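# Install the camshaft in time with the crank gear

## Task

Put the camshaft into the engine case, which stands free on the table: push its shaft fully into the open bearing on the case's front face so the large cam gear meshes with the small crank gear at the right timing, meaning the small gear's marked tooth lands in one of the two marked gaps of the large gear as they rotate. The engine case must end up still standing upright.

## Robot and tools

Robot: two arms, left_arm and right_arm, each with a two-finger gripper. The scene frame has its origin at table-top height midway between the nominal bases, +z up, +x out over the table, and left_arm on the +y side (arm names do not match image sides). Calibrated bases: left_arm at (-0.045, +0.306, +0.002) m, quat_wxyz (+1.000, 0, 0, -0.024); right_arm at (+0.005, -0.240, +0.013) m, quat_wxyz (+1.000, 0, 0, +0.030). Each arm reports its hand pose, velocities, targets and wrist-camera poses in its own base frame. Fixed cameras and the table use the scene frame. Gripper fingers point along the gripper's +z and open and close along its y. end_effector_position is the spot between the finger pads, just under 1 cm behind the tips. Reported poses can be off by a few centimetres, more at long reach.

execute_actions(actions, cameras): actions is a list of actions. Each action is up to 15 rows, one row per 1/30 s step; a short action repeats its final row until 15 steps. Every row is one list of 14 numbers in [-1, 1] covering both arms: dx, dy, dz, rx, ry, rz, opening for left_arm, then the same seven for right_arm. dx..rz are an offset (not a pose) from that arm's Hand target at the start of the action, along that arm's base axes; 1.0 equals 0.6 m or 180 degrees, and rx, ry, rz form a single rotation vector about the Hand target position. Every row counts from the same start, so repeating an offset in a new action moves further. Opening is absolute: +1 fully open (about 87 mm between pads), +0.5 about 69 mm, 0 about 43 mm, -0.5 about 18 mm, -1 closed. Sending six zeros re-commands the current Hand target; always send the opening you want, since 0 is a real command. An empty actions list returns state plus all camera images.

move(target, speed, blend, opening_speed, blocking, cameras): target is one 14-number row or a list of up to 15 rows in the same layout and scale; each row is an offset from the Hand targets at the start of the move, not from the previous row. speed is m/s, 0.002 to 2.9 (default 0.25), rotations up to twice that in rad/s; one number or one per target. blend in metres rounds corners of a list (0 means stop at each). opening_speed is per second on the -1..+1 scale, at least 0.2. blocking=false returns after about 0.5 s while the motion continues. All paths end together and are capped at 10 s. Paths are straight and ignore obstacles and the other arm; avoid routing near an arm's own base. The result adds a move: line with done, off_target, moving, held or fault, and limits such as paced (pose clipped) or held (steps withheld). done means at rest within 10 mm and 2 degrees; it says nothing about contact.

wait(seconds 0 to 10) lets the scene run with commands held. stop brakes a running move. zoom_image(camera, region [x0,y0,x1,y1], at most 504 by 504 px) enlarges part of the latest image from cam_high, cam_left_wrist or cam_right_wrist (each 672x504). finished_scene(scene) ends the scene irreversibly.

Results: Hand target is the last commanded pose after clipping; orientation is clipped to within 40 degrees of the measured one each step. The gripper often rests short of it; the next command, even zeros, re-requests it, and any remaining gap can be sent as an offset. grip_measured is the finger reading on the opening scale (up to about 0.043 off). To grip, command about 0.04 below the reading at first contact; each pad pushes about 20 N at most. Joint positions list joints then a 0-1 gripper reading; torques include arm weight, and numbers 1-3 wrap at ±28 N m. Joint ranges (rad): waist -2.618 to 3.054, shoulder 0 to 3.142, elbow 0 to 3.142 (straight 2.901), wrist pitch -1.571 to 1.571, wrist yaw -1.571 to 1.571, wrist roll -2.094 to 2.094. Action results list step positions; move and wait results do not.

Cautions: a blocked arm keeps pushing until moved away; back the target off past the gripper to release. Faster moves and targets deeper past contact hit harder. Do not let the arms, grippers or wrist cameras touch or squeeze each other; the clearance check does not prevent that. Avoid dropping parts, releasing moving parts, slamming, or knocking the loose engine case over; nothing may leave the table. Strain on camera cables and arm fault stops cost. Motors heat under load, stretched reach or unreachable targets: MOTOR HOT at 75 °C, a fold-away fault at 90 °C, collapse at 100 °C. Loose objects may occasionally be nudged. The robot keeps running while you think, so be brief, and check position and tilt after each move.

Each tool is called as a command line: name --argument value for each argument, lists and objects as JSON in quotes; but a table of rows of numbers goes row by row, as --pt "numbers of a row", without its own name.

## Session

execute_actions --actions '[]'

Scene clock: 0.00 s.
left_arm: end_effector_position=(+0.3690, +0.0342, +0.0896) grip_measured=+0.998 end_effector_quat_wxyz=(+0.675, -0.122, +0.728, +0.012) | right_arm: end_effector_position=(+0.3693, -0.0262, +0.0922) grip_measured=+0.968 end_effector_quat_wxyz=(+0.684, +0.075, +0.724, -0.054)
Joint positions: left_arm=[0.045 1.537 0.199 1.249 -0.138 -0.161 0.999] | right_arm=[0.02 1.569 0.191 1.318 0.201 0.037 0.984]
Joint velocities: within noise
Joint torques (N m): no reading
Motor temperatures (°C): left_arm=[25 30 34 34 30 26 25] | right_arm=[26 39 35 40 28 27 32]
Heat: left arm: 34 °C; right arm: 40 °C.
Hand target: left_arm +0.3707, +0.0344, +0.0934; +0.679, -0.122, +0.724, +0.012 | right_arm +0.3715, -0.0262, +0.0978; +0.690, +0.076, +0.718, -0.053
Tool commands: left_gripper/opening=+1.0 right_gripper/opening=+1.0

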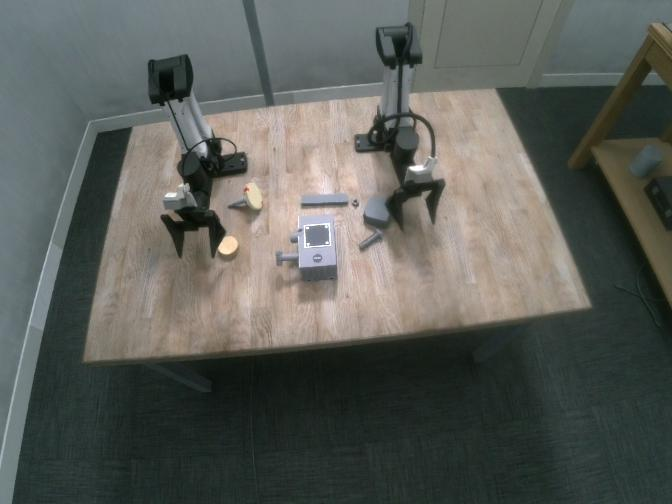

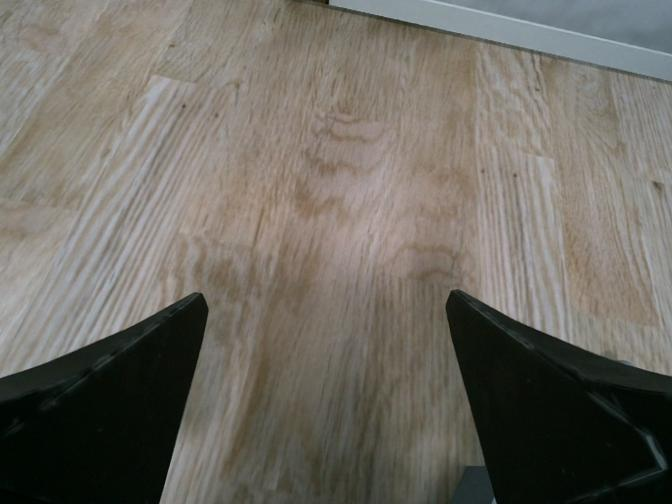

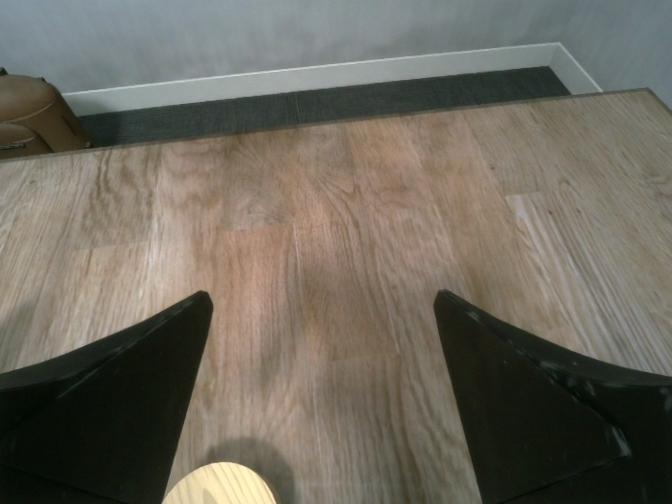

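zoom_image --camera "cam_high" --region '[210, 160, 410, 310]'

zoom_image --camera "cam_high" --region '[265, 205, 345, 285]'

zoom_image --camera "cam_high" --region '[215, 170, 275, 215]'

Scaled by 2.520 from the camera's 672x504 image, which has a finer 960x720 frame.

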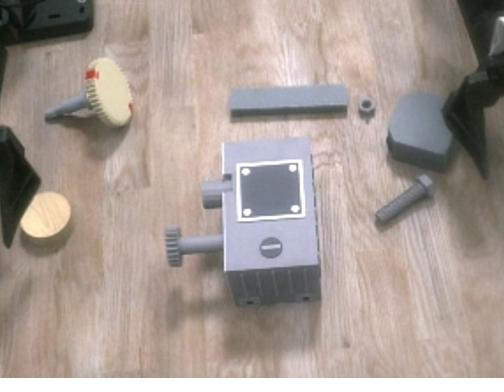

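Scaled by 6.300 from the camera's 672x504 image, which has a finer 960x720 frame.

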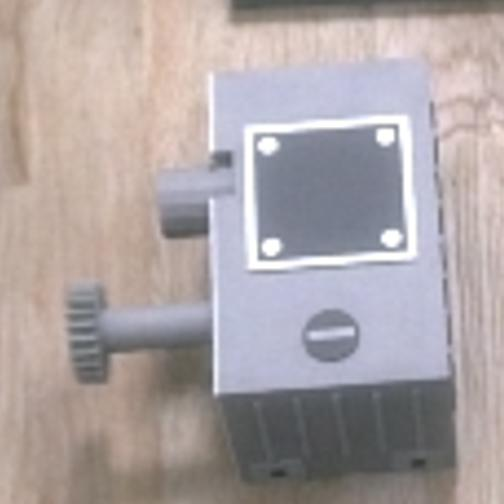

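Scaled by 8.400 from the camera's 672x504 image, which has a finer 960x720 frame.

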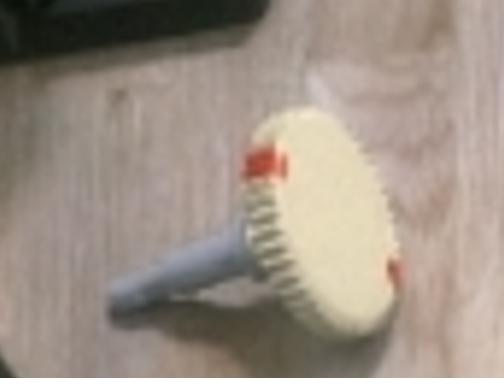

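move --target '[0,0,0.1,0,0,0,1, -0.286,0.15,0.22,-0.03,0.25,0.12,1]' --cameras '["all"]'

Scene clock: 113.57 s.
left_arm: end_effector_position=(+0.3656, +0.0340, +0.1370) grip_measured=+0.998 end_effector_quat_wxyz=(+0.665, -0.122, +0.737, +0.013) | right_arm: end_effector_position=(+0.1986, +0.0630, +0.2213) grip_measured=+0.968 end_effector_quat_wxyz=(+0.357, -0.117, +0.927, +0.016)
Joint positions: left_arm=[0.045 1.197 0.307 0.773 -0.138 -0.161 0.999] | right_arm=[0.429 0.884 1.13 -1.102 0.171 0.113 0.984]
Joint torques (N m): left_arm=[-0.28 -4.1 9.94 2.19 0.01 -0.07] | right_arm=[0.83 0.17 7.13 1.32 0.22 0.04]
Motor temperatures (°C): left_arm=[24 31 35 47 28 25 25] | right_arm=[26 38 36 44 28 27 31]
Heat: left arm: 47 °C; right arm: 44 °C.
Hand target: left_arm +0.3706, +0.0344, +0.1534; +0.679, -0.122, +0.724, +0.012 | right_arm +0.1999, +0.0638, +0.2297; +0.365, -0.114, +0.924, +0.017
Off the commanded pose: left_arm 0.017 m, 2 deg | right_arm 0.009 m, 1 deg.
move: off_target (left_arm)

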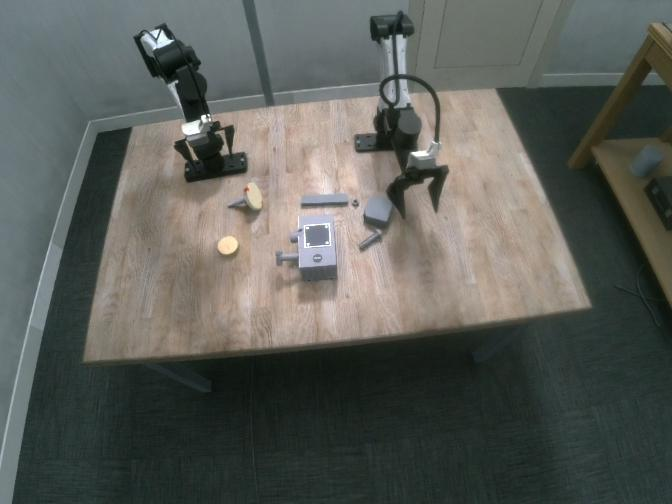

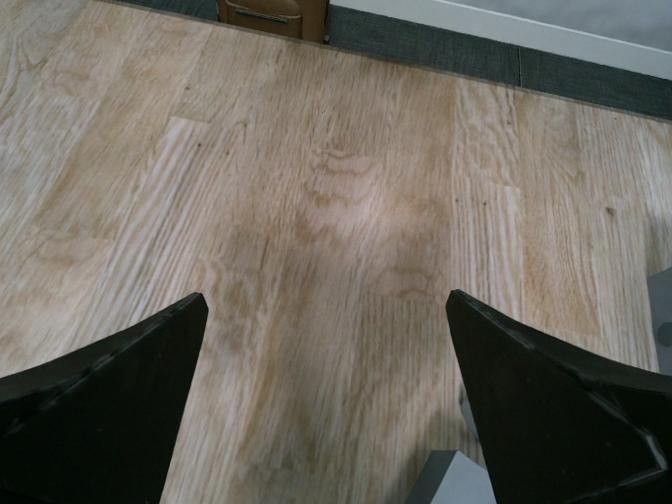

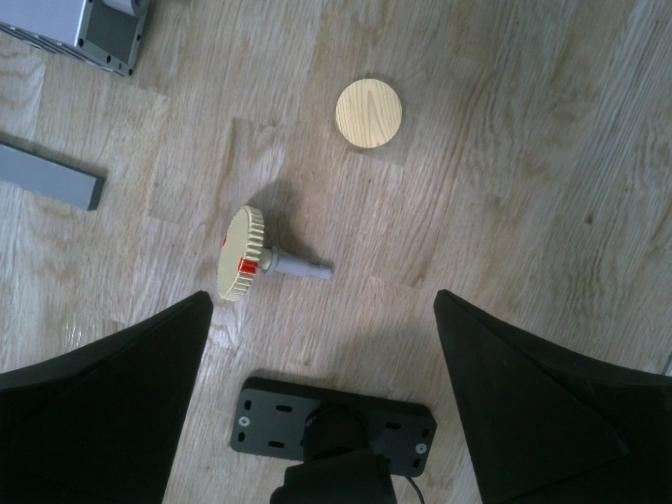

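zoom_image --camera "cam_right_wrist" --region '[190, 180, 350, 320]'

zoom_image --camera "cam_high" --region '[270, 205, 350, 290]'

Scaled by 3.150 from the camera's 672x504 image, which has a finer 960x720 frame.

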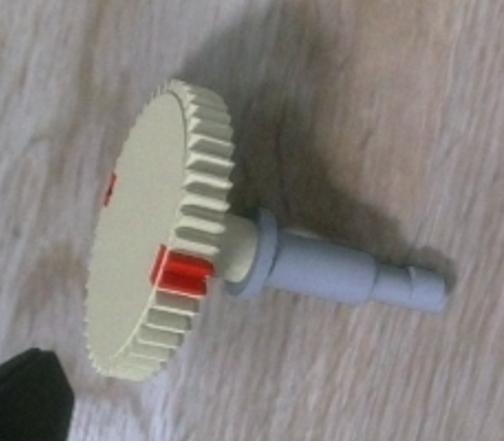

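Scaled by 5.929 from the camera's 672x504 image, which has a finer 960x720 frame.

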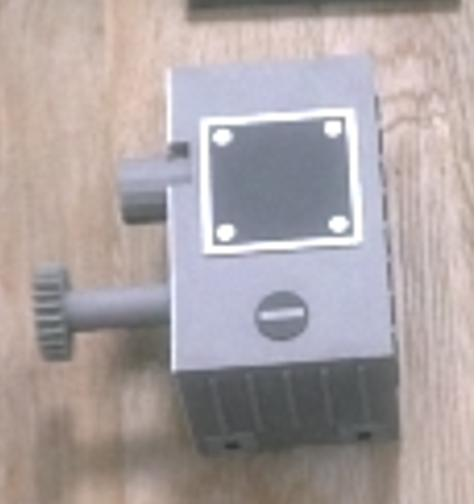

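move --target '[0,0,0,0,0,0,1, 0.15,0.0,-0.05,0.261,0.300,-0.515,1]' --speed 0.5 --cameras '["cam_high","cam_right_wrist"]'

Scene clock: 197.67 s.
left_arm: end_effector_position=(+0.3656, +0.0340, +0.1370) grip_measured=+0.998 end_effector_quat_wxyz=(+0.665, -0.122, +0.737, +0.013) | right_arm: end_effector_position=(+0.2881, +0.0643, +0.1948) grip_measured=+0.968 end_effector_quat_wxyz=(-0.119, +0.692, +0.701, +0.122)
Joint positions: left_arm=[0.045 1.197 0.307 0.773 -0.138 -0.161 0.999] | right_arm=[-0.117 1.666 1.6 -1.545 -0.341 1.433 0.984]
Joint torques (N m): left_arm=[-0.29 -4.08 9.94 2.17 0.01 -0.07] | right_arm=[-0.28 -5.56 6.19 -0.02 -0.2 0.01]
Motor temperatures (°C): left_arm=[24 31 43 49 27 25 24] | right_arm=[26 35 41 40 28 26 30]
Heat: left arm: 49 °C; right arm: 41 °C.
Hand target: left_arm +0.3707, +0.0344, +0.1534; +0.679, -0.122, +0.724, +0.012 | right_arm +0.2899, +0.0638, +0.1997; -0.123, +0.696, +0.697, +0.123
Off the commanded pose: left_arm 0.017 m, 2 deg | right_arm 0.005 m, 1 deg.
joint sent to its limit (right arm) — joint 4 (wrist pitch), lower limit. The joint targets still meet the commanded pose.
move: off_target (left_arm)
Images, in order (width x height): cam_high 672x504, cam_right_wrist 672x504.

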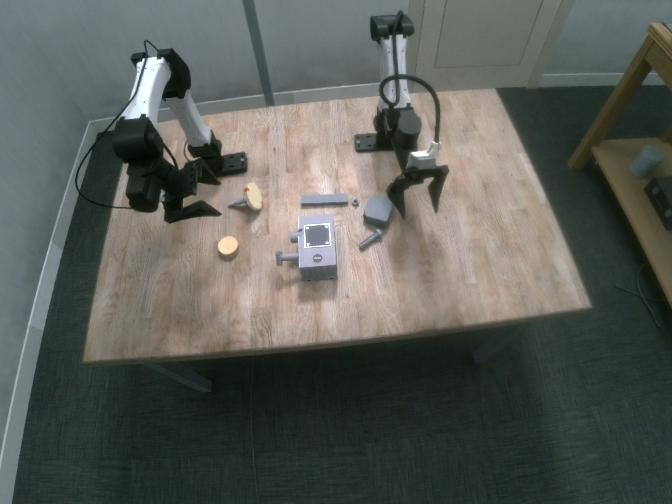

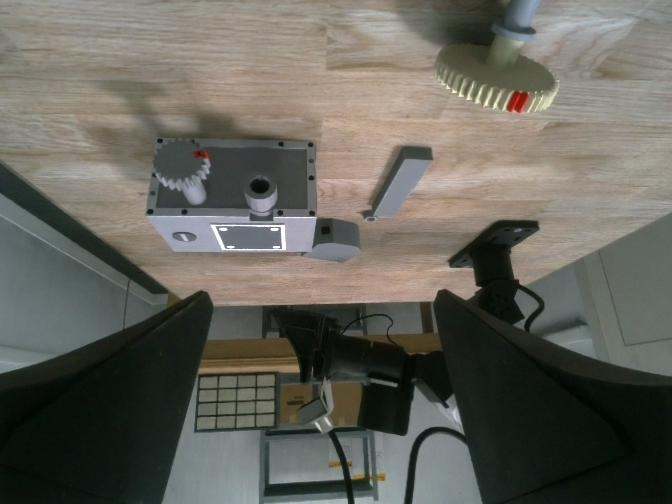

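zoom_image --camera "cam_right_wrist" --region '[135, 120, 335, 270]'

zoom_image --camera "cam_right_wrist" --region '[420, 0, 580, 120]'

zoom_image --camera "cam_right_wrist" --region '[140, 130, 220, 210]'

Scaled by 2.520 from the camera's 672x504 image, which has a finer 960x720 frame.

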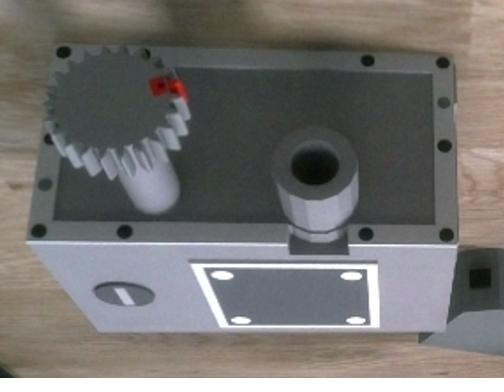

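Scaled by 3.150 from the camera's 672x504 image, which has a finer 960x720 frame.

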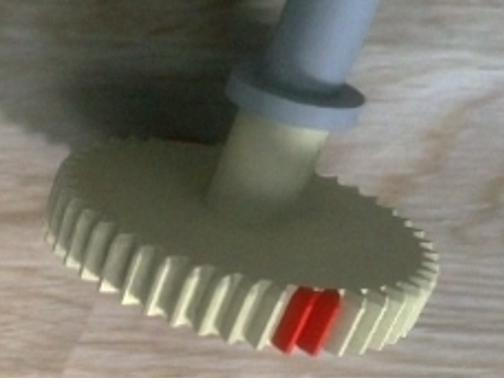

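Scaled by 6.300 from the camera's 672x504 image, which has a finer 960x720 frame.

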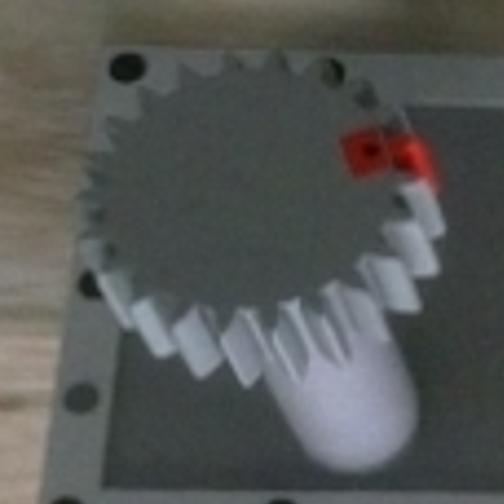

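move --target '[0,0,0,0,0,0,1, 0,-0.08,-0.17,0,0,0,1]' --speed 0.3 --cameras '["cam_right_wrist"]'

zoom_image --camera "cam_right_wrist" --region '[130, 30, 340, 200]'

Scene clock: 235.37 s.
left_arm: end_effector_position=(+0.3656, +0.0340, +0.1370) grip_measured=+0.998 end_effector_quat_wxyz=(+0.665, -0.122, +0.737, +0.013) | right_arm: end_effector_position=(+0.2897, +0.0176, +0.1006) grip_measured=+0.968 end_effector_quat_wxyz=(-0.126, +0.696, +0.696, +0.122)
Joint positions: left_arm=[0.045 1.197 0.307 0.773 -0.138 -0.161 0.999] | right_arm=[-0.275 1.732 1.294 -1.238 -0.337 1.278 0.984]
Joint torques (N m): left_arm=[-0.29 -4.08 9.94 2.17 0.01 -0.07] | right_arm=[-0.31 -6.52 3.66 0.16 -0.1 -0.07]
Heat: left arm: 49 °C; right arm: 39 °C.
Hand target: left_arm +0.3707, +0.0344, +0.1534; +0.679, -0.122, +0.724, +0.012 | right_arm +0.2899, +0.0158, +0.0977; -0.123, +0.696, +0.697, +0.123
Off the commanded pose: left_arm 0.017 m, 2 deg | right_arm 0.003 m, 0 deg.
move: off_target (left_arm)
Images, in order (width x height): cam_right_wrist 672x504.

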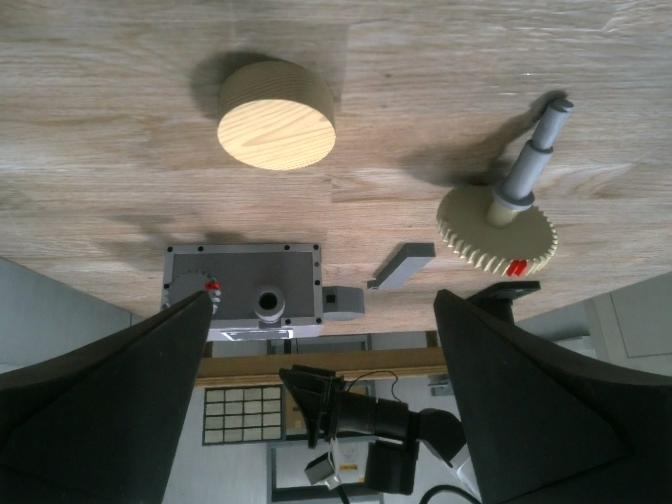

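Scaled by 2.400 from the camera's 672x504 image, which has a finer 960x720 frame.

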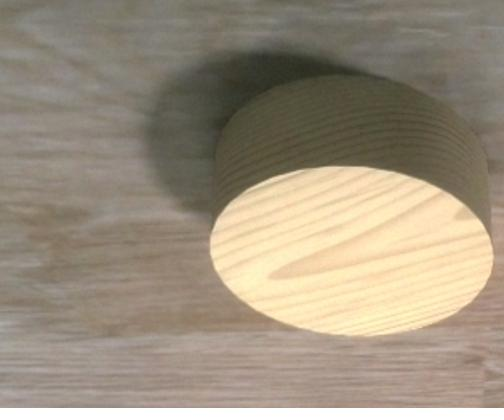

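move --target '[0,0,0,0,0,0,1, 0.1,0.03,0,0,0,0,0.9]' --speed 0.3 --cameras '["cam_right_wrist"]'

zoom_image --camera "cam_right_wrist" --region '[180, 220, 420, 360]'

Scene clock: 241.57 s.
left_arm: end_effector_position=(+0.3656, +0.0340, +0.1370) grip_measured=+0.998 end_effector_quat_wxyz=(+0.665, -0.122, +0.737, +0.013) | right_arm: end_effector_position=(+0.3436, +0.0330, +0.0937) grip_measured=+0.900 end_effector_quat_wxyz=(-0.126, +0.695, +0.698, +0.119)
Joint positions: left_arm=[0.045 1.197 0.307 0.773 -0.138 -0.161 0.999] | right_arm=[-0.189 1.916 1.502 -1.236 -0.34 1.365 0.95]
Joint torques (N m): left_arm=[-0.29 -4.1 9.95 2.17 0.01 -0.07] | right_arm=[0.55 -7.3 6.61 0 -0.16 0.03]
Heat: left arm: 50 °C; right arm: 39 °C.
Hand target: left_arm +0.3707, +0.0344, +0.1534; +0.679, -0.122, +0.724, +0.012 | right_arm +0.3499, +0.0338, +0.0978; -0.123, +0.696, +0.697, +0.123
Off the commanded pose: left_arm 0.017 m, 2 deg | right_arm 0.007 m, 1 deg.
move: off_target (left_arm)
Images, in order (width x height): cam_right_wrist 672x504.

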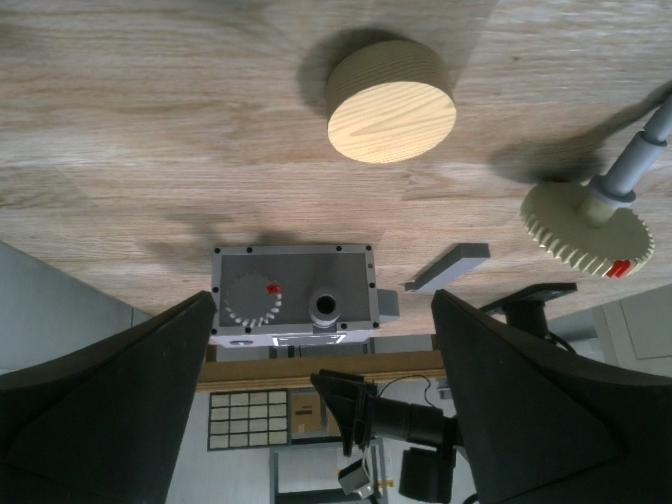

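Scaled by 2.100 from the camera's 672x504 image, which has a finer 960x720 frame.

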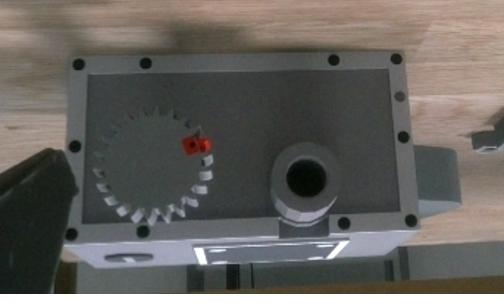

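zoom_image --camera "cam_right_wrist" --region '[205, 235, 385, 345]'

zoom_image --camera "cam_right_wrist" --region '[215, 255, 295, 335]'

zoom_image --camera "cam_right_wrist" --region '[510, 140, 670, 300]'

Scaled by 2.800 from the camera's 672x504 image, which has a finer 960x720 frame.

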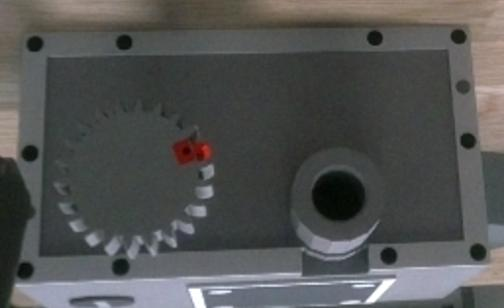

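Scaled by 6.300 from the camera's 672x504 image, which has a finer 960x720 frame.

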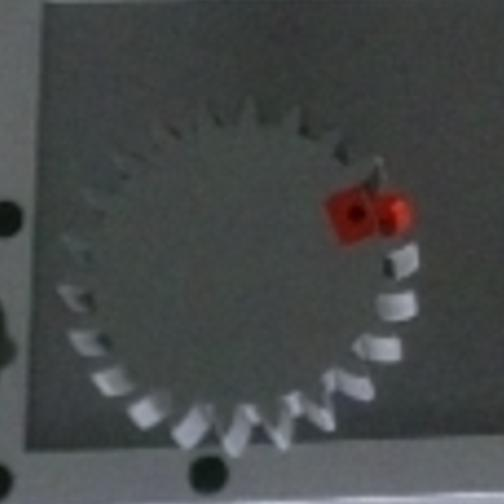

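Scaled by 3.150 from the camera's 672x504 image, which has a finer 960x720 frame.

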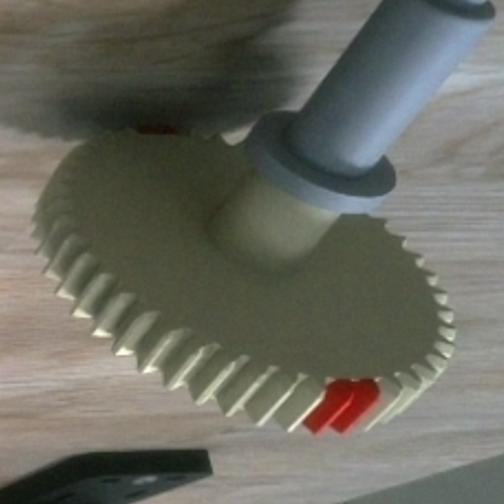

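move --pt "0 0 0 0 0 0 1 -0.1 0.0 0.203 0 0 0 1" --pt "0 0 0 0 0 0 1 -0.26 0.05 0.18 0.011 -0.186 0.441 1" --speed 0.5 --blend 0.04 --cameras '["cam_high","cam_right_wrist"]'

Scene clock: 354.70 s.
left_arm: end_effector_position=(+0.3655, +0.0340, +0.1369) grip_measured=+0.998 end_effector_quat_wxyz=(+0.665, -0.122, +0.737, +0.013) | right_arm: end_effector_position=(+0.2000, +0.0613, +0.2040) grip_measured=+0.968 end_effector_quat_wxyz=(+0.019, +0.044, +0.978, +0.204)
Joint positions: left_arm=[0.045 1.197 0.307 0.773 -0.138 -0.161 0.999] | right_arm=[-0.053 1.439 1.457 -1.551 -0.411 0.045 0.984]
Joint torques (N m): left_arm=[-0.28 -4.1 9.94 2.17 0.01 -0.08] | right_arm=[0.81 -5.55 3.74 0.26 -0.33 -0.15]
Motor temperatures (°C): left_arm=[24 30 46 51 27 25 24] | right_arm=[25 37 42 34 27 26 29]
Heat: left arm: 51 °C; right arm: 42 °C.
Hand target: left_arm +0.3706, +0.0344, +0.1534; +0.679, -0.122, +0.724, +0.012 | right_arm +0.1939, +0.0638, +0.2057; +0.007, +0.035, +0.977, +0.208
Off the commanded pose: left_arm 0.017 m, 2 deg | right_arm 0.007 m, 2 deg.
joint sent to its limit (right arm) — joint 4 (wrist pitch), lower limit. The joint targets still meet the commanded pose.
move: off_target (left_arm)
Images, in order (width x height): cam_high 672x504, cam_right_wrist 672x504.

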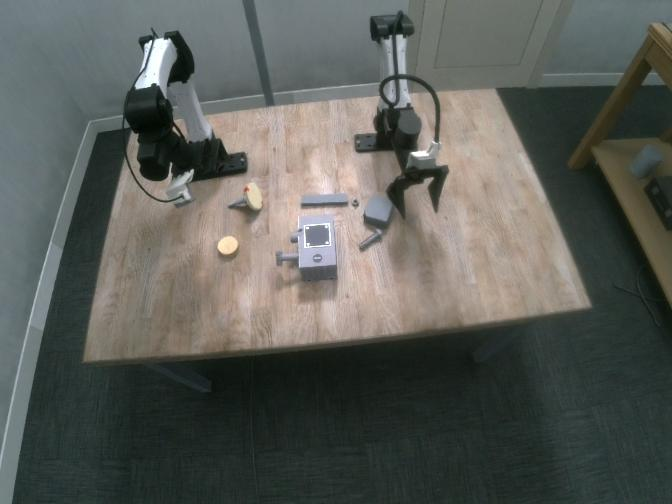

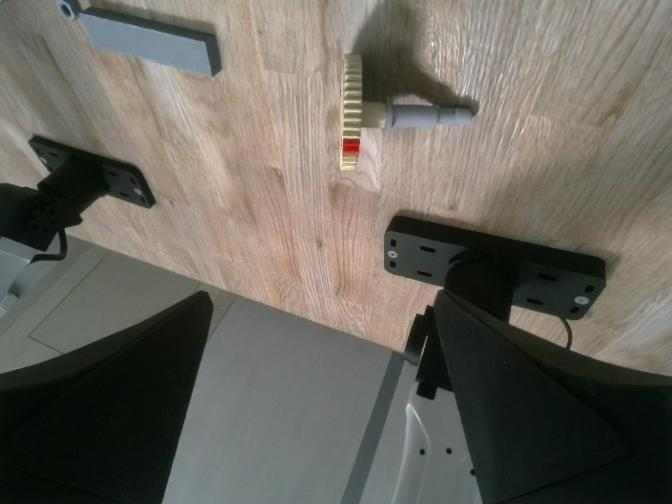

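move --target '[0,0,0,0,0,0,1, -0.052,0.04,-0.13,0,0,0,1]' --speed 0.25 --cameras '["cam_right_wrist"]'

Scene clock: 373.30 s.
left_arm: end_effector_position=(+0.3655, +0.0340, +0.1369) grip_measured=+0.998 end_effector_quat_wxyz=(+0.665, -0.122, +0.737, +0.013) | right_arm: end_effector_position=(+0.1625, +0.0860, +0.1292) grip_measured=+0.968 end_effector_quat_wxyz=(-0.001, +0.037, +0.978, +0.207)
Joint positions: left_arm=[0.045 1.197 0.307 0.773 -0.138 -0.161 0.999] | right_arm=[0.06 1.29 1.033 -1.273 -0.414 0.145 0.984]
Joint torques (N m): left_arm=[-0.29 -4.08 9.95 2.17 0.01 -0.08] | right_arm=[0.81 -4.41 3.69 0.52 -0.24 -0.05]
Heat: left arm: 51 °C; right arm: 40 °C.
Hand target: left_arm +0.3706, +0.0344, +0.1534; +0.679, -0.122, +0.724, +0.012 | right_arm +0.1628, +0.0878, +0.1278; +0.007, +0.035, +0.977, +0.208
Off the commanded pose: left_arm 0.017 m, 2 deg | right_arm 0.002 m, 1 deg.
move: off_target (left_arm)
Images, in order (width x height): cam_right_wrist 672x504.

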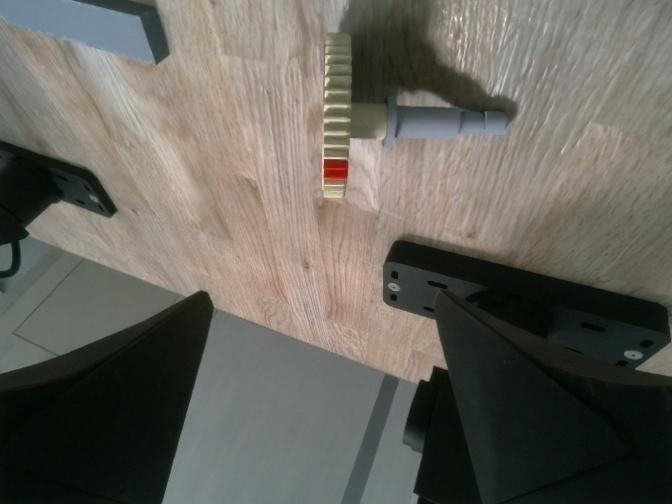

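move --target '[0,0,0,0,0,0,1, 0.028,0.014,-0.07,0,0,0,1]' --speed 0.2 --cameras '["cam_right_wrist"]'

Scene clock: 393.77 s.
left_arm: end_effector_position=(+0.3655, +0.0340, +0.1369) grip_measured=+0.998 end_effector_quat_wxyz=(+0.665, -0.122, +0.737, +0.013) | right_arm: end_effector_position=(+0.1788, +0.0945, +0.0896) grip_measured=+0.968 end_effector_quat_wxyz=(+0.007, +0.036, +0.977, +0.208)
Joint positions: left_arm=[0.045 1.197 0.307 0.773 -0.138 -0.161 0.999] | right_arm=[0.093 1.355 0.924 -1.068 -0.414 0.182 0.984]
Joint torques (N m): left_arm=[-0.29 -4.08 9.94 2.17 0.01 -0.07] | right_arm=[0.9 -3.08 3.9 0.55 -0.21 -0.03]
Heat: left arm: 51 °C; right arm: 38 °C.
Hand target: left_arm +0.3706, +0.0344, +0.1534; +0.679, -0.122, +0.724, +0.012 | right_arm +0.1795, +0.0962, +0.0857; +0.007, +0.035, +0.977, +0.208
Off the commanded pose: left_arm 0.017 m, 2 deg | right_arm 0.004 m, 0 deg.
move: off_target (left_arm)
Images, in order (width x height): cam_right_wrist 672x504.

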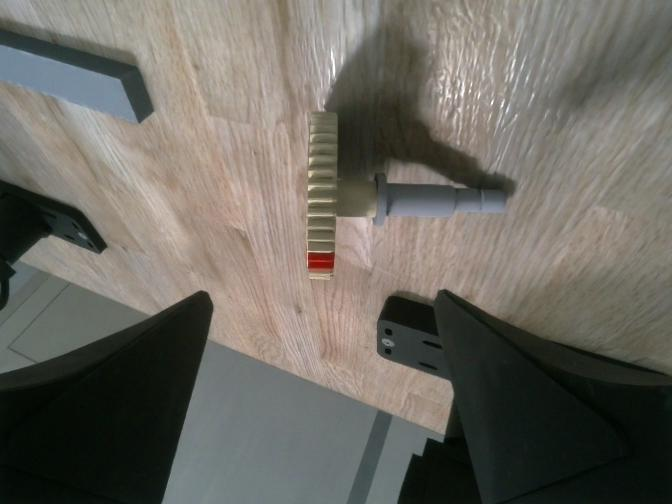

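move --pt "0 0 0 0 0 0 1 0.002 0.0165 -0.039 0 0 0 1" --pt "0 0 0 0 0 0 1 0.002 0.0165 -0.039 0 0 0 -0.3" --speed 0.1 --opening_speed 1.5 --cameras '["cam_right_wrist"]'

Scene clock: 410.63 s.
left_arm: end_effector_position=(+0.3655, +0.0340, +0.1369) grip_measured=+0.998 end_effector_quat_wxyz=(+0.665, -0.122, +0.737, +0.013) | right_arm: end_effector_position=(+0.1803, +0.1051, +0.0665) grip_measured=-0.300 end_effector_quat_wxyz=(+0.006, +0.036, +0.977, +0.210)
Joint positions: left_arm=[0.045 1.197 0.307 0.773 -0.138 -0.161 0.999] | right_arm=[0.138 1.383 0.85 -0.946 -0.414 0.231 0.35]
Joint torques (N m): left_arm=[-0.29 -4.07 9.95 2.17 0.01 -0.07] | right_arm=[0.84 -3.19 3.88 0.61 -0.16 -0.02]
Heat: left arm: 51 °C; right arm: 38 °C.
Hand target: left_arm +0.3706, +0.0344, +0.1534; +0.679, -0.122, +0.724, +0.012 | right_arm +0.1807, +0.1061, +0.0624; +0.007, +0.035, +0.977, +0.208
Off the commanded pose: left_arm 0.017 m, 2 deg | right_arm 0.004 m, 0 deg.
move: off_target (left_arm)
Images, in order (width x height): cam_right_wrist 672x504.

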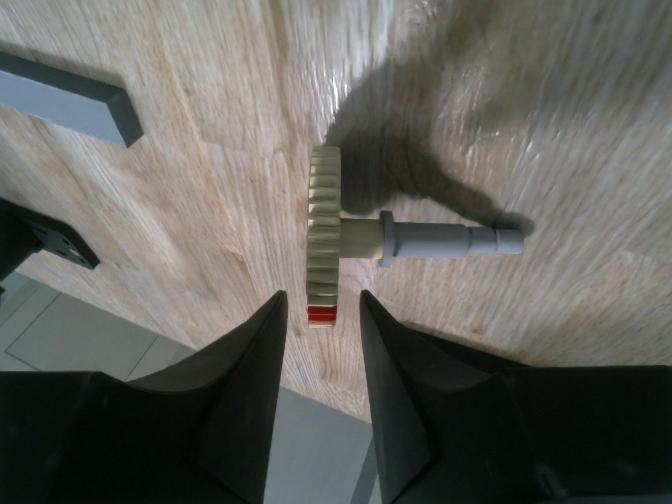

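move --target '[0,0,0,0,0,0,1, 0,0,0,0,0,0,-0.85]' --speed 0.1 --opening_speed 0.4 --cameras '["cam_right_wrist"]'

zoom_image --camera "cam_right_wrist" --region '[220, 120, 460, 370]'

Scene clock: 418.13 s.
left_arm: end_effector_position=(+0.3655, +0.0340, +0.1369) grip_measured=+0.998 end_effector_quat_wxyz=(+0.665, -0.122, +0.737, +0.013) | right_arm: end_effector_position=(+0.1805, +0.1054, +0.0666) grip_measured=-0.684 end_effector_quat_wxyz=(+0.006, +0.037, +0.977, +0.211)
Joint positions: left_arm=[0.045 1.197 0.307 0.773 -0.138 -0.161 0.999] | right_arm=[0.138 1.383 0.85 -0.946 -0.415 0.234 0.158]
Joint torques (N m): left_arm=[-0.28 -4.1 9.95 2.17 0.01 -0.07] | right_arm=[0.83 -3.19 3.85 0.6 -0.15 -0.05]
Heat: left arm: 51 °C; right arm: 38 °C.
Hand target: left_arm +0.3706, +0.0344, +0.1534; +0.679, -0.122, +0.724, +0.012 | right_arm +0.1808, +0.1061, +0.0624; +0.007, +0.035, +0.977, +0.208
Off the commanded pose: left_arm 0.017 m, 2 deg | right_arm 0.004 m, 0 deg.
move: off_target (left_arm)
Images, in order (width x height): cam_right_wrist 672x504.

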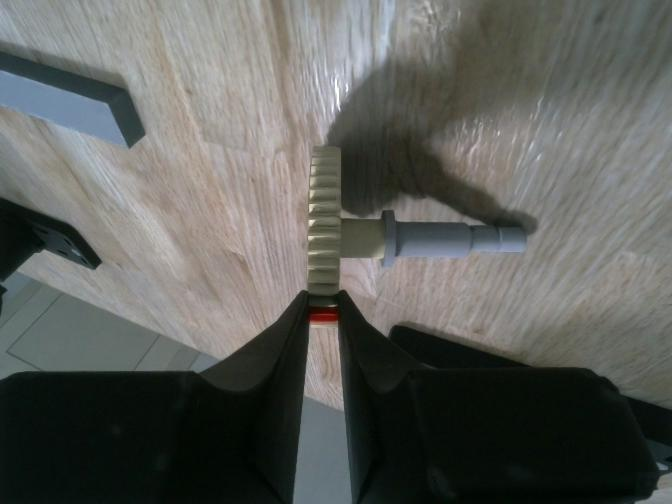

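Scaled by 2.016 from the camera's 672x504 image, which has a finer 960x720 frame.

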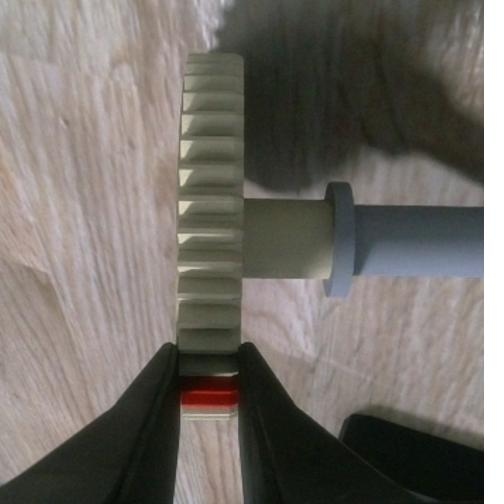

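move --pt "0 0 0 0 0 0 1 0 0 0.15 0 0 0 -0.85" --pt "0 0 0 0 0 0 1 0.045 0.153 0.241 -0.111 -0.098 0.496 -0.85" --speed '[0.15,0.3]' --blend 0.03 --cameras '["all"]'

Scene clock: 444.03 s.
left_arm: end_effector_position=(+0.3655, +0.0340, +0.1369) grip_measured=+0.998 end_effector_quat_wxyz=(+0.665, -0.122, +0.737, +0.013) | right_arm: end_effector_position=(+0.2049, +0.1965, +0.1997) grip_measured=-0.684 end_effector_quat_wxyz=(-0.044, +0.681, -0.731, -0.008)
Joint positions: left_arm=[0.045 1.197 0.307 0.773 -0.138 -0.161 0.999] | right_arm=[0.849 1.696 1.761 -1.546 -0.007 -0.651 0.158]
Joint torques (N m): left_arm=[-0.28 -4.1 9.95 2.17 0.01 -0.07] | right_arm=[0.75 -5.91 6.99 0.29 0.13 -0.09]
Heat: left arm: 52 °C; right arm: 38 °C.
Hand target: left_arm +0.3706, +0.0344, +0.1534; +0.679, -0.122, +0.724, +0.012 | right_arm +0.2078, +0.1979, +0.2069; +0.000, +0.686, -0.727, -0.001
Off the commanded pose: left_arm 0.017 m, 2 deg | right_arm 0.008 m, 5 deg.
joint sent to its limit (right arm) — joint 4 (wrist pitch), lower limit. The joint targets are off in orientation, not in position.
move: off_target (left_arm, right_arm)

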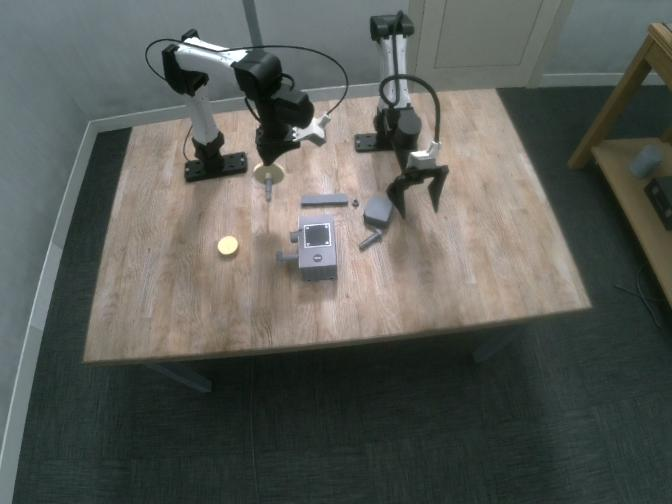

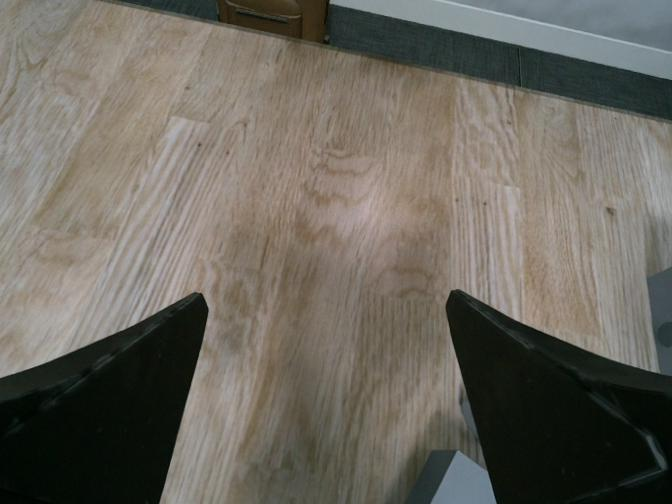

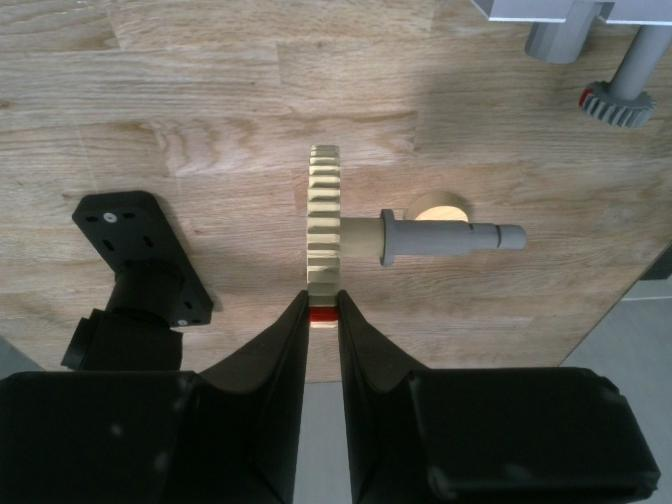

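move --target '[-0.194,-0.36,0.06,0.025,-0.055,-0.544,0.5, 0,0,0,0,0,0,-0.85]' --speed 0.35 --cameras '["all"]'

Scene clock: 477.50 s.
left_arm: end_effector_position=(+0.2520, -0.1797, +0.1831) grip_measured=+0.500 end_effector_quat_wxyz=(+0.507, +0.470, +0.529, -0.491) | right_arm: end_effector_position=(+0.2050, +0.1964, +0.1997) grip_measured=-0.684 end_effector_quat_wxyz=(-0.044, +0.681, -0.731, -0.008)
Joint positions: left_arm=[-0.02 1.338 0.494 0.816 1.477 -0.015 0.75] | right_arm=[0.849 1.696 1.761 -1.546 -0.006 -0.651 0.158]
Joint torques (N m): left_arm=[-0.87 -2.59 9.52 1.64 0.3 0.08] | right_arm=[0.73 -5.89 7.01 0.3 0.15 -0.11]
Heat: left arm: 51 °C; right arm: 39 °C.
Hand target: left_arm +0.2542, -0.1816, +0.1894; +0.511, +0.488, +0.512, -0.488 | right_arm +0.2078, +0.1979, +0.2069; +0.000, +0.686, -0.728, -0.001
Off the commanded pose: left_arm 0.007 m, 3 deg | right_arm 0.008 m, 5 deg.
joint sent to its limit (right arm) — joint 4 (wrist pitch), lower limit. The joint targets are off in orientation, not in position.
move: off_target (left_arm, right_arm)

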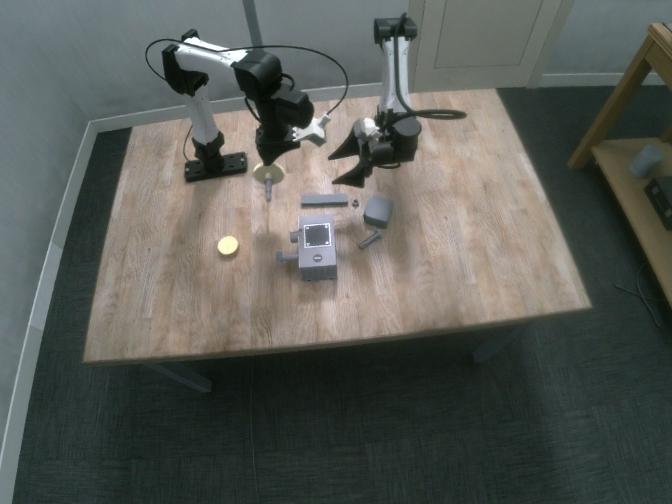

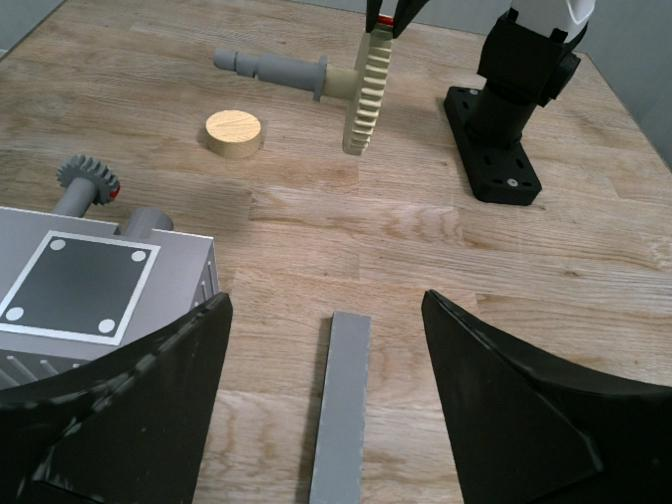

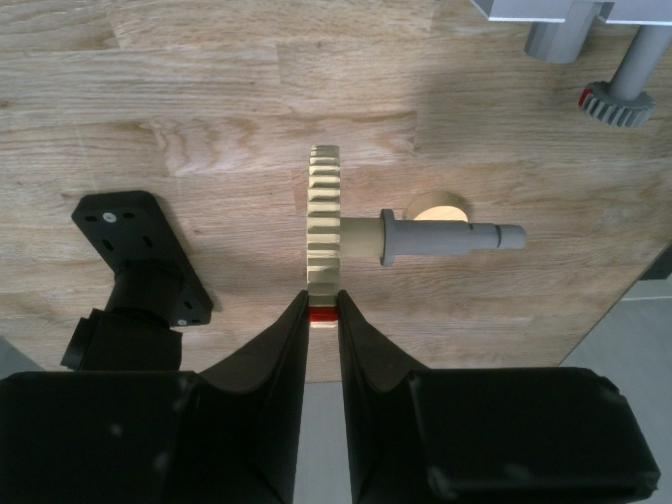

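move --target '[-0.029,-0.093,0.006,0,-0.029,-0.013,0.2, 0,0,0,0,0,0,-0.85]' --speed 0.2 --cameras '["cam_left_wrist","cam_right_wrist"]'

Scene clock: 501.47 s.
left_arm: end_effector_position=(+0.2350, -0.2337, +0.1829) grip_measured=+0.200 end_effector_quat_wxyz=(+0.509, +0.513, +0.489, -0.488) | right_arm: end_effector_position=(+0.2033, +0.1929, +0.2007) grip_measured=-0.684 end_effector_quat_wxyz=(-0.037, +0.683, -0.730, -0.004)
Joint positions: left_arm=[-0.245 1.338 0.494 0.821 1.329 0.068 0.6] | right_arm=[0.849 1.696 1.764 -1.564 -0.001 -0.656 0.158]
Joint torques (N m): left_arm=[-1.73 -5.42 8.21 1.62 -0.22 0.03] | right_arm=[0.76 -5.87 6.78 0.42 0.1 -0.07]
Heat: left arm: 48 °C; right arm: 40 °C.
Hand target: left_arm +0.2368, -0.2374, +0.1930; +0.524, +0.520, +0.478, -0.475 | right_arm +0.2077, +0.1979, +0.2069; +0.000, +0.686, -0.728, -0.001
Off the commanded pose: left_arm 0.011 m, 3 deg | right_arm 0.009 m, 4 deg.
joint read past its limit (right arm) — joint 4 (wrist pitch), lower limit.
joint sent to its limit (right arm) — joint 4 (wrist pitch), lower limit. The joint targets are off in orientation, not in position.
move: off_target (left_arm, right_arm)
Images, in order (width x height): cam_left_wrist 672x504, cam_right_wrist 672x504.

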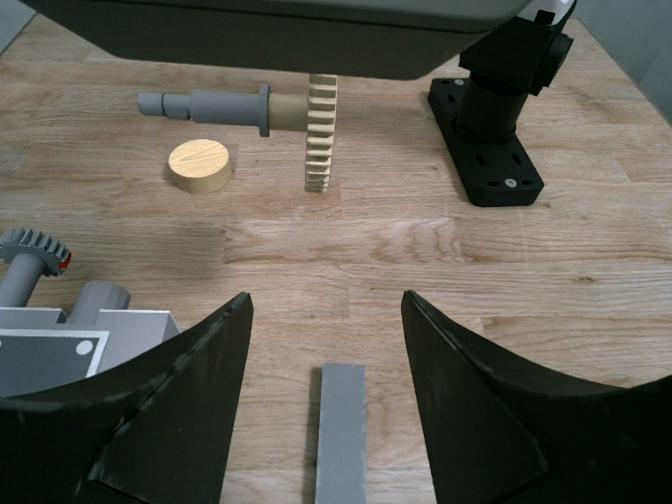

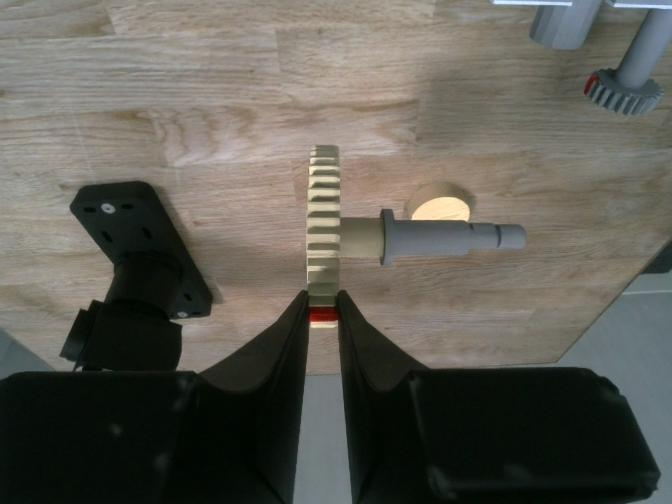

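move --target '[0,0.08,0,0,0,0,0.2, 0,0,0,0,0,0,-0.85]' --speed 0.3 --cameras '["all"]'

Scene clock: 508.07 s.
left_arm: end_effector_position=(+0.2433, -0.1912, +0.1915) grip_measured=+0.200 end_effector_quat_wxyz=(+0.524, +0.514, +0.486, -0.475) | right_arm: end_effector_position=(+0.2034, +0.1929, +0.2004) grip_measured=-0.684 end_effector_quat_wxyz=(-0.037, +0.683, -0.730, -0.004)
Joint positions: left_arm=[-0.066 1.304 0.494 0.819 1.483 0.069 0.6] | right_arm=[0.849 1.697 1.764 -1.564 -0.001 -0.656 0.158]
Joint torques (N m): left_arm=[0.34 -4.98 5.83 1.52 0.28 -0.07] | right_arm=[0.75 -5.98 6.76 0.42 0.09 -0.08]
Heat: left arm: 47 °C; right arm: 40 °C.
Hand target: left_arm +0.2369, -0.1893, +0.1930; +0.524, +0.520, +0.478, -0.475 | right_arm +0.2078, +0.1979, +0.2069; +0.001, +0.686, -0.728, -0.001
Off the commanded pose: left_arm 0.007 m, 1 deg | right_arm 0.009 m, 4 deg.
joint read past its limit (right arm) — joint 4 (wrist pitch), lower limit.
joint sent to its limit (right arm) — joint 4 (wrist pitch), lower limit. The joint targets are off in orientation, not in position.
move: off_target (right_arm)

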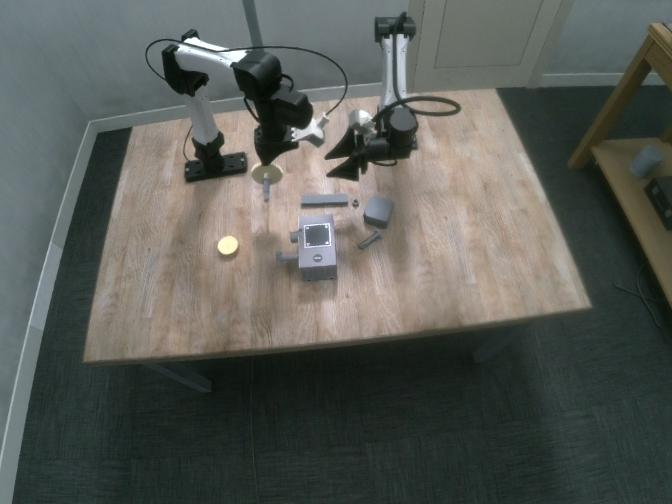

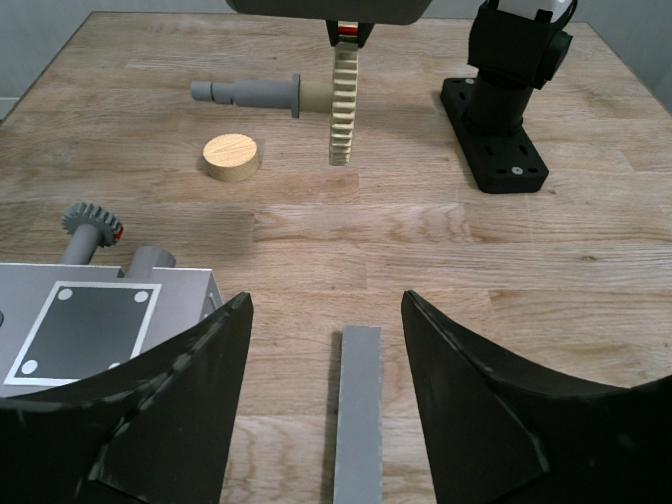

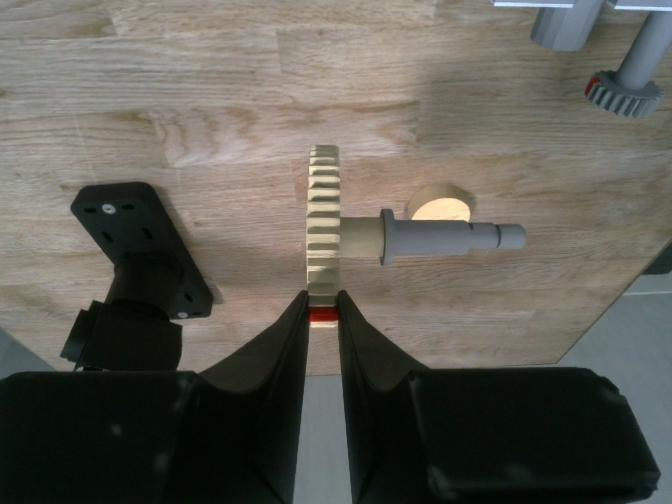

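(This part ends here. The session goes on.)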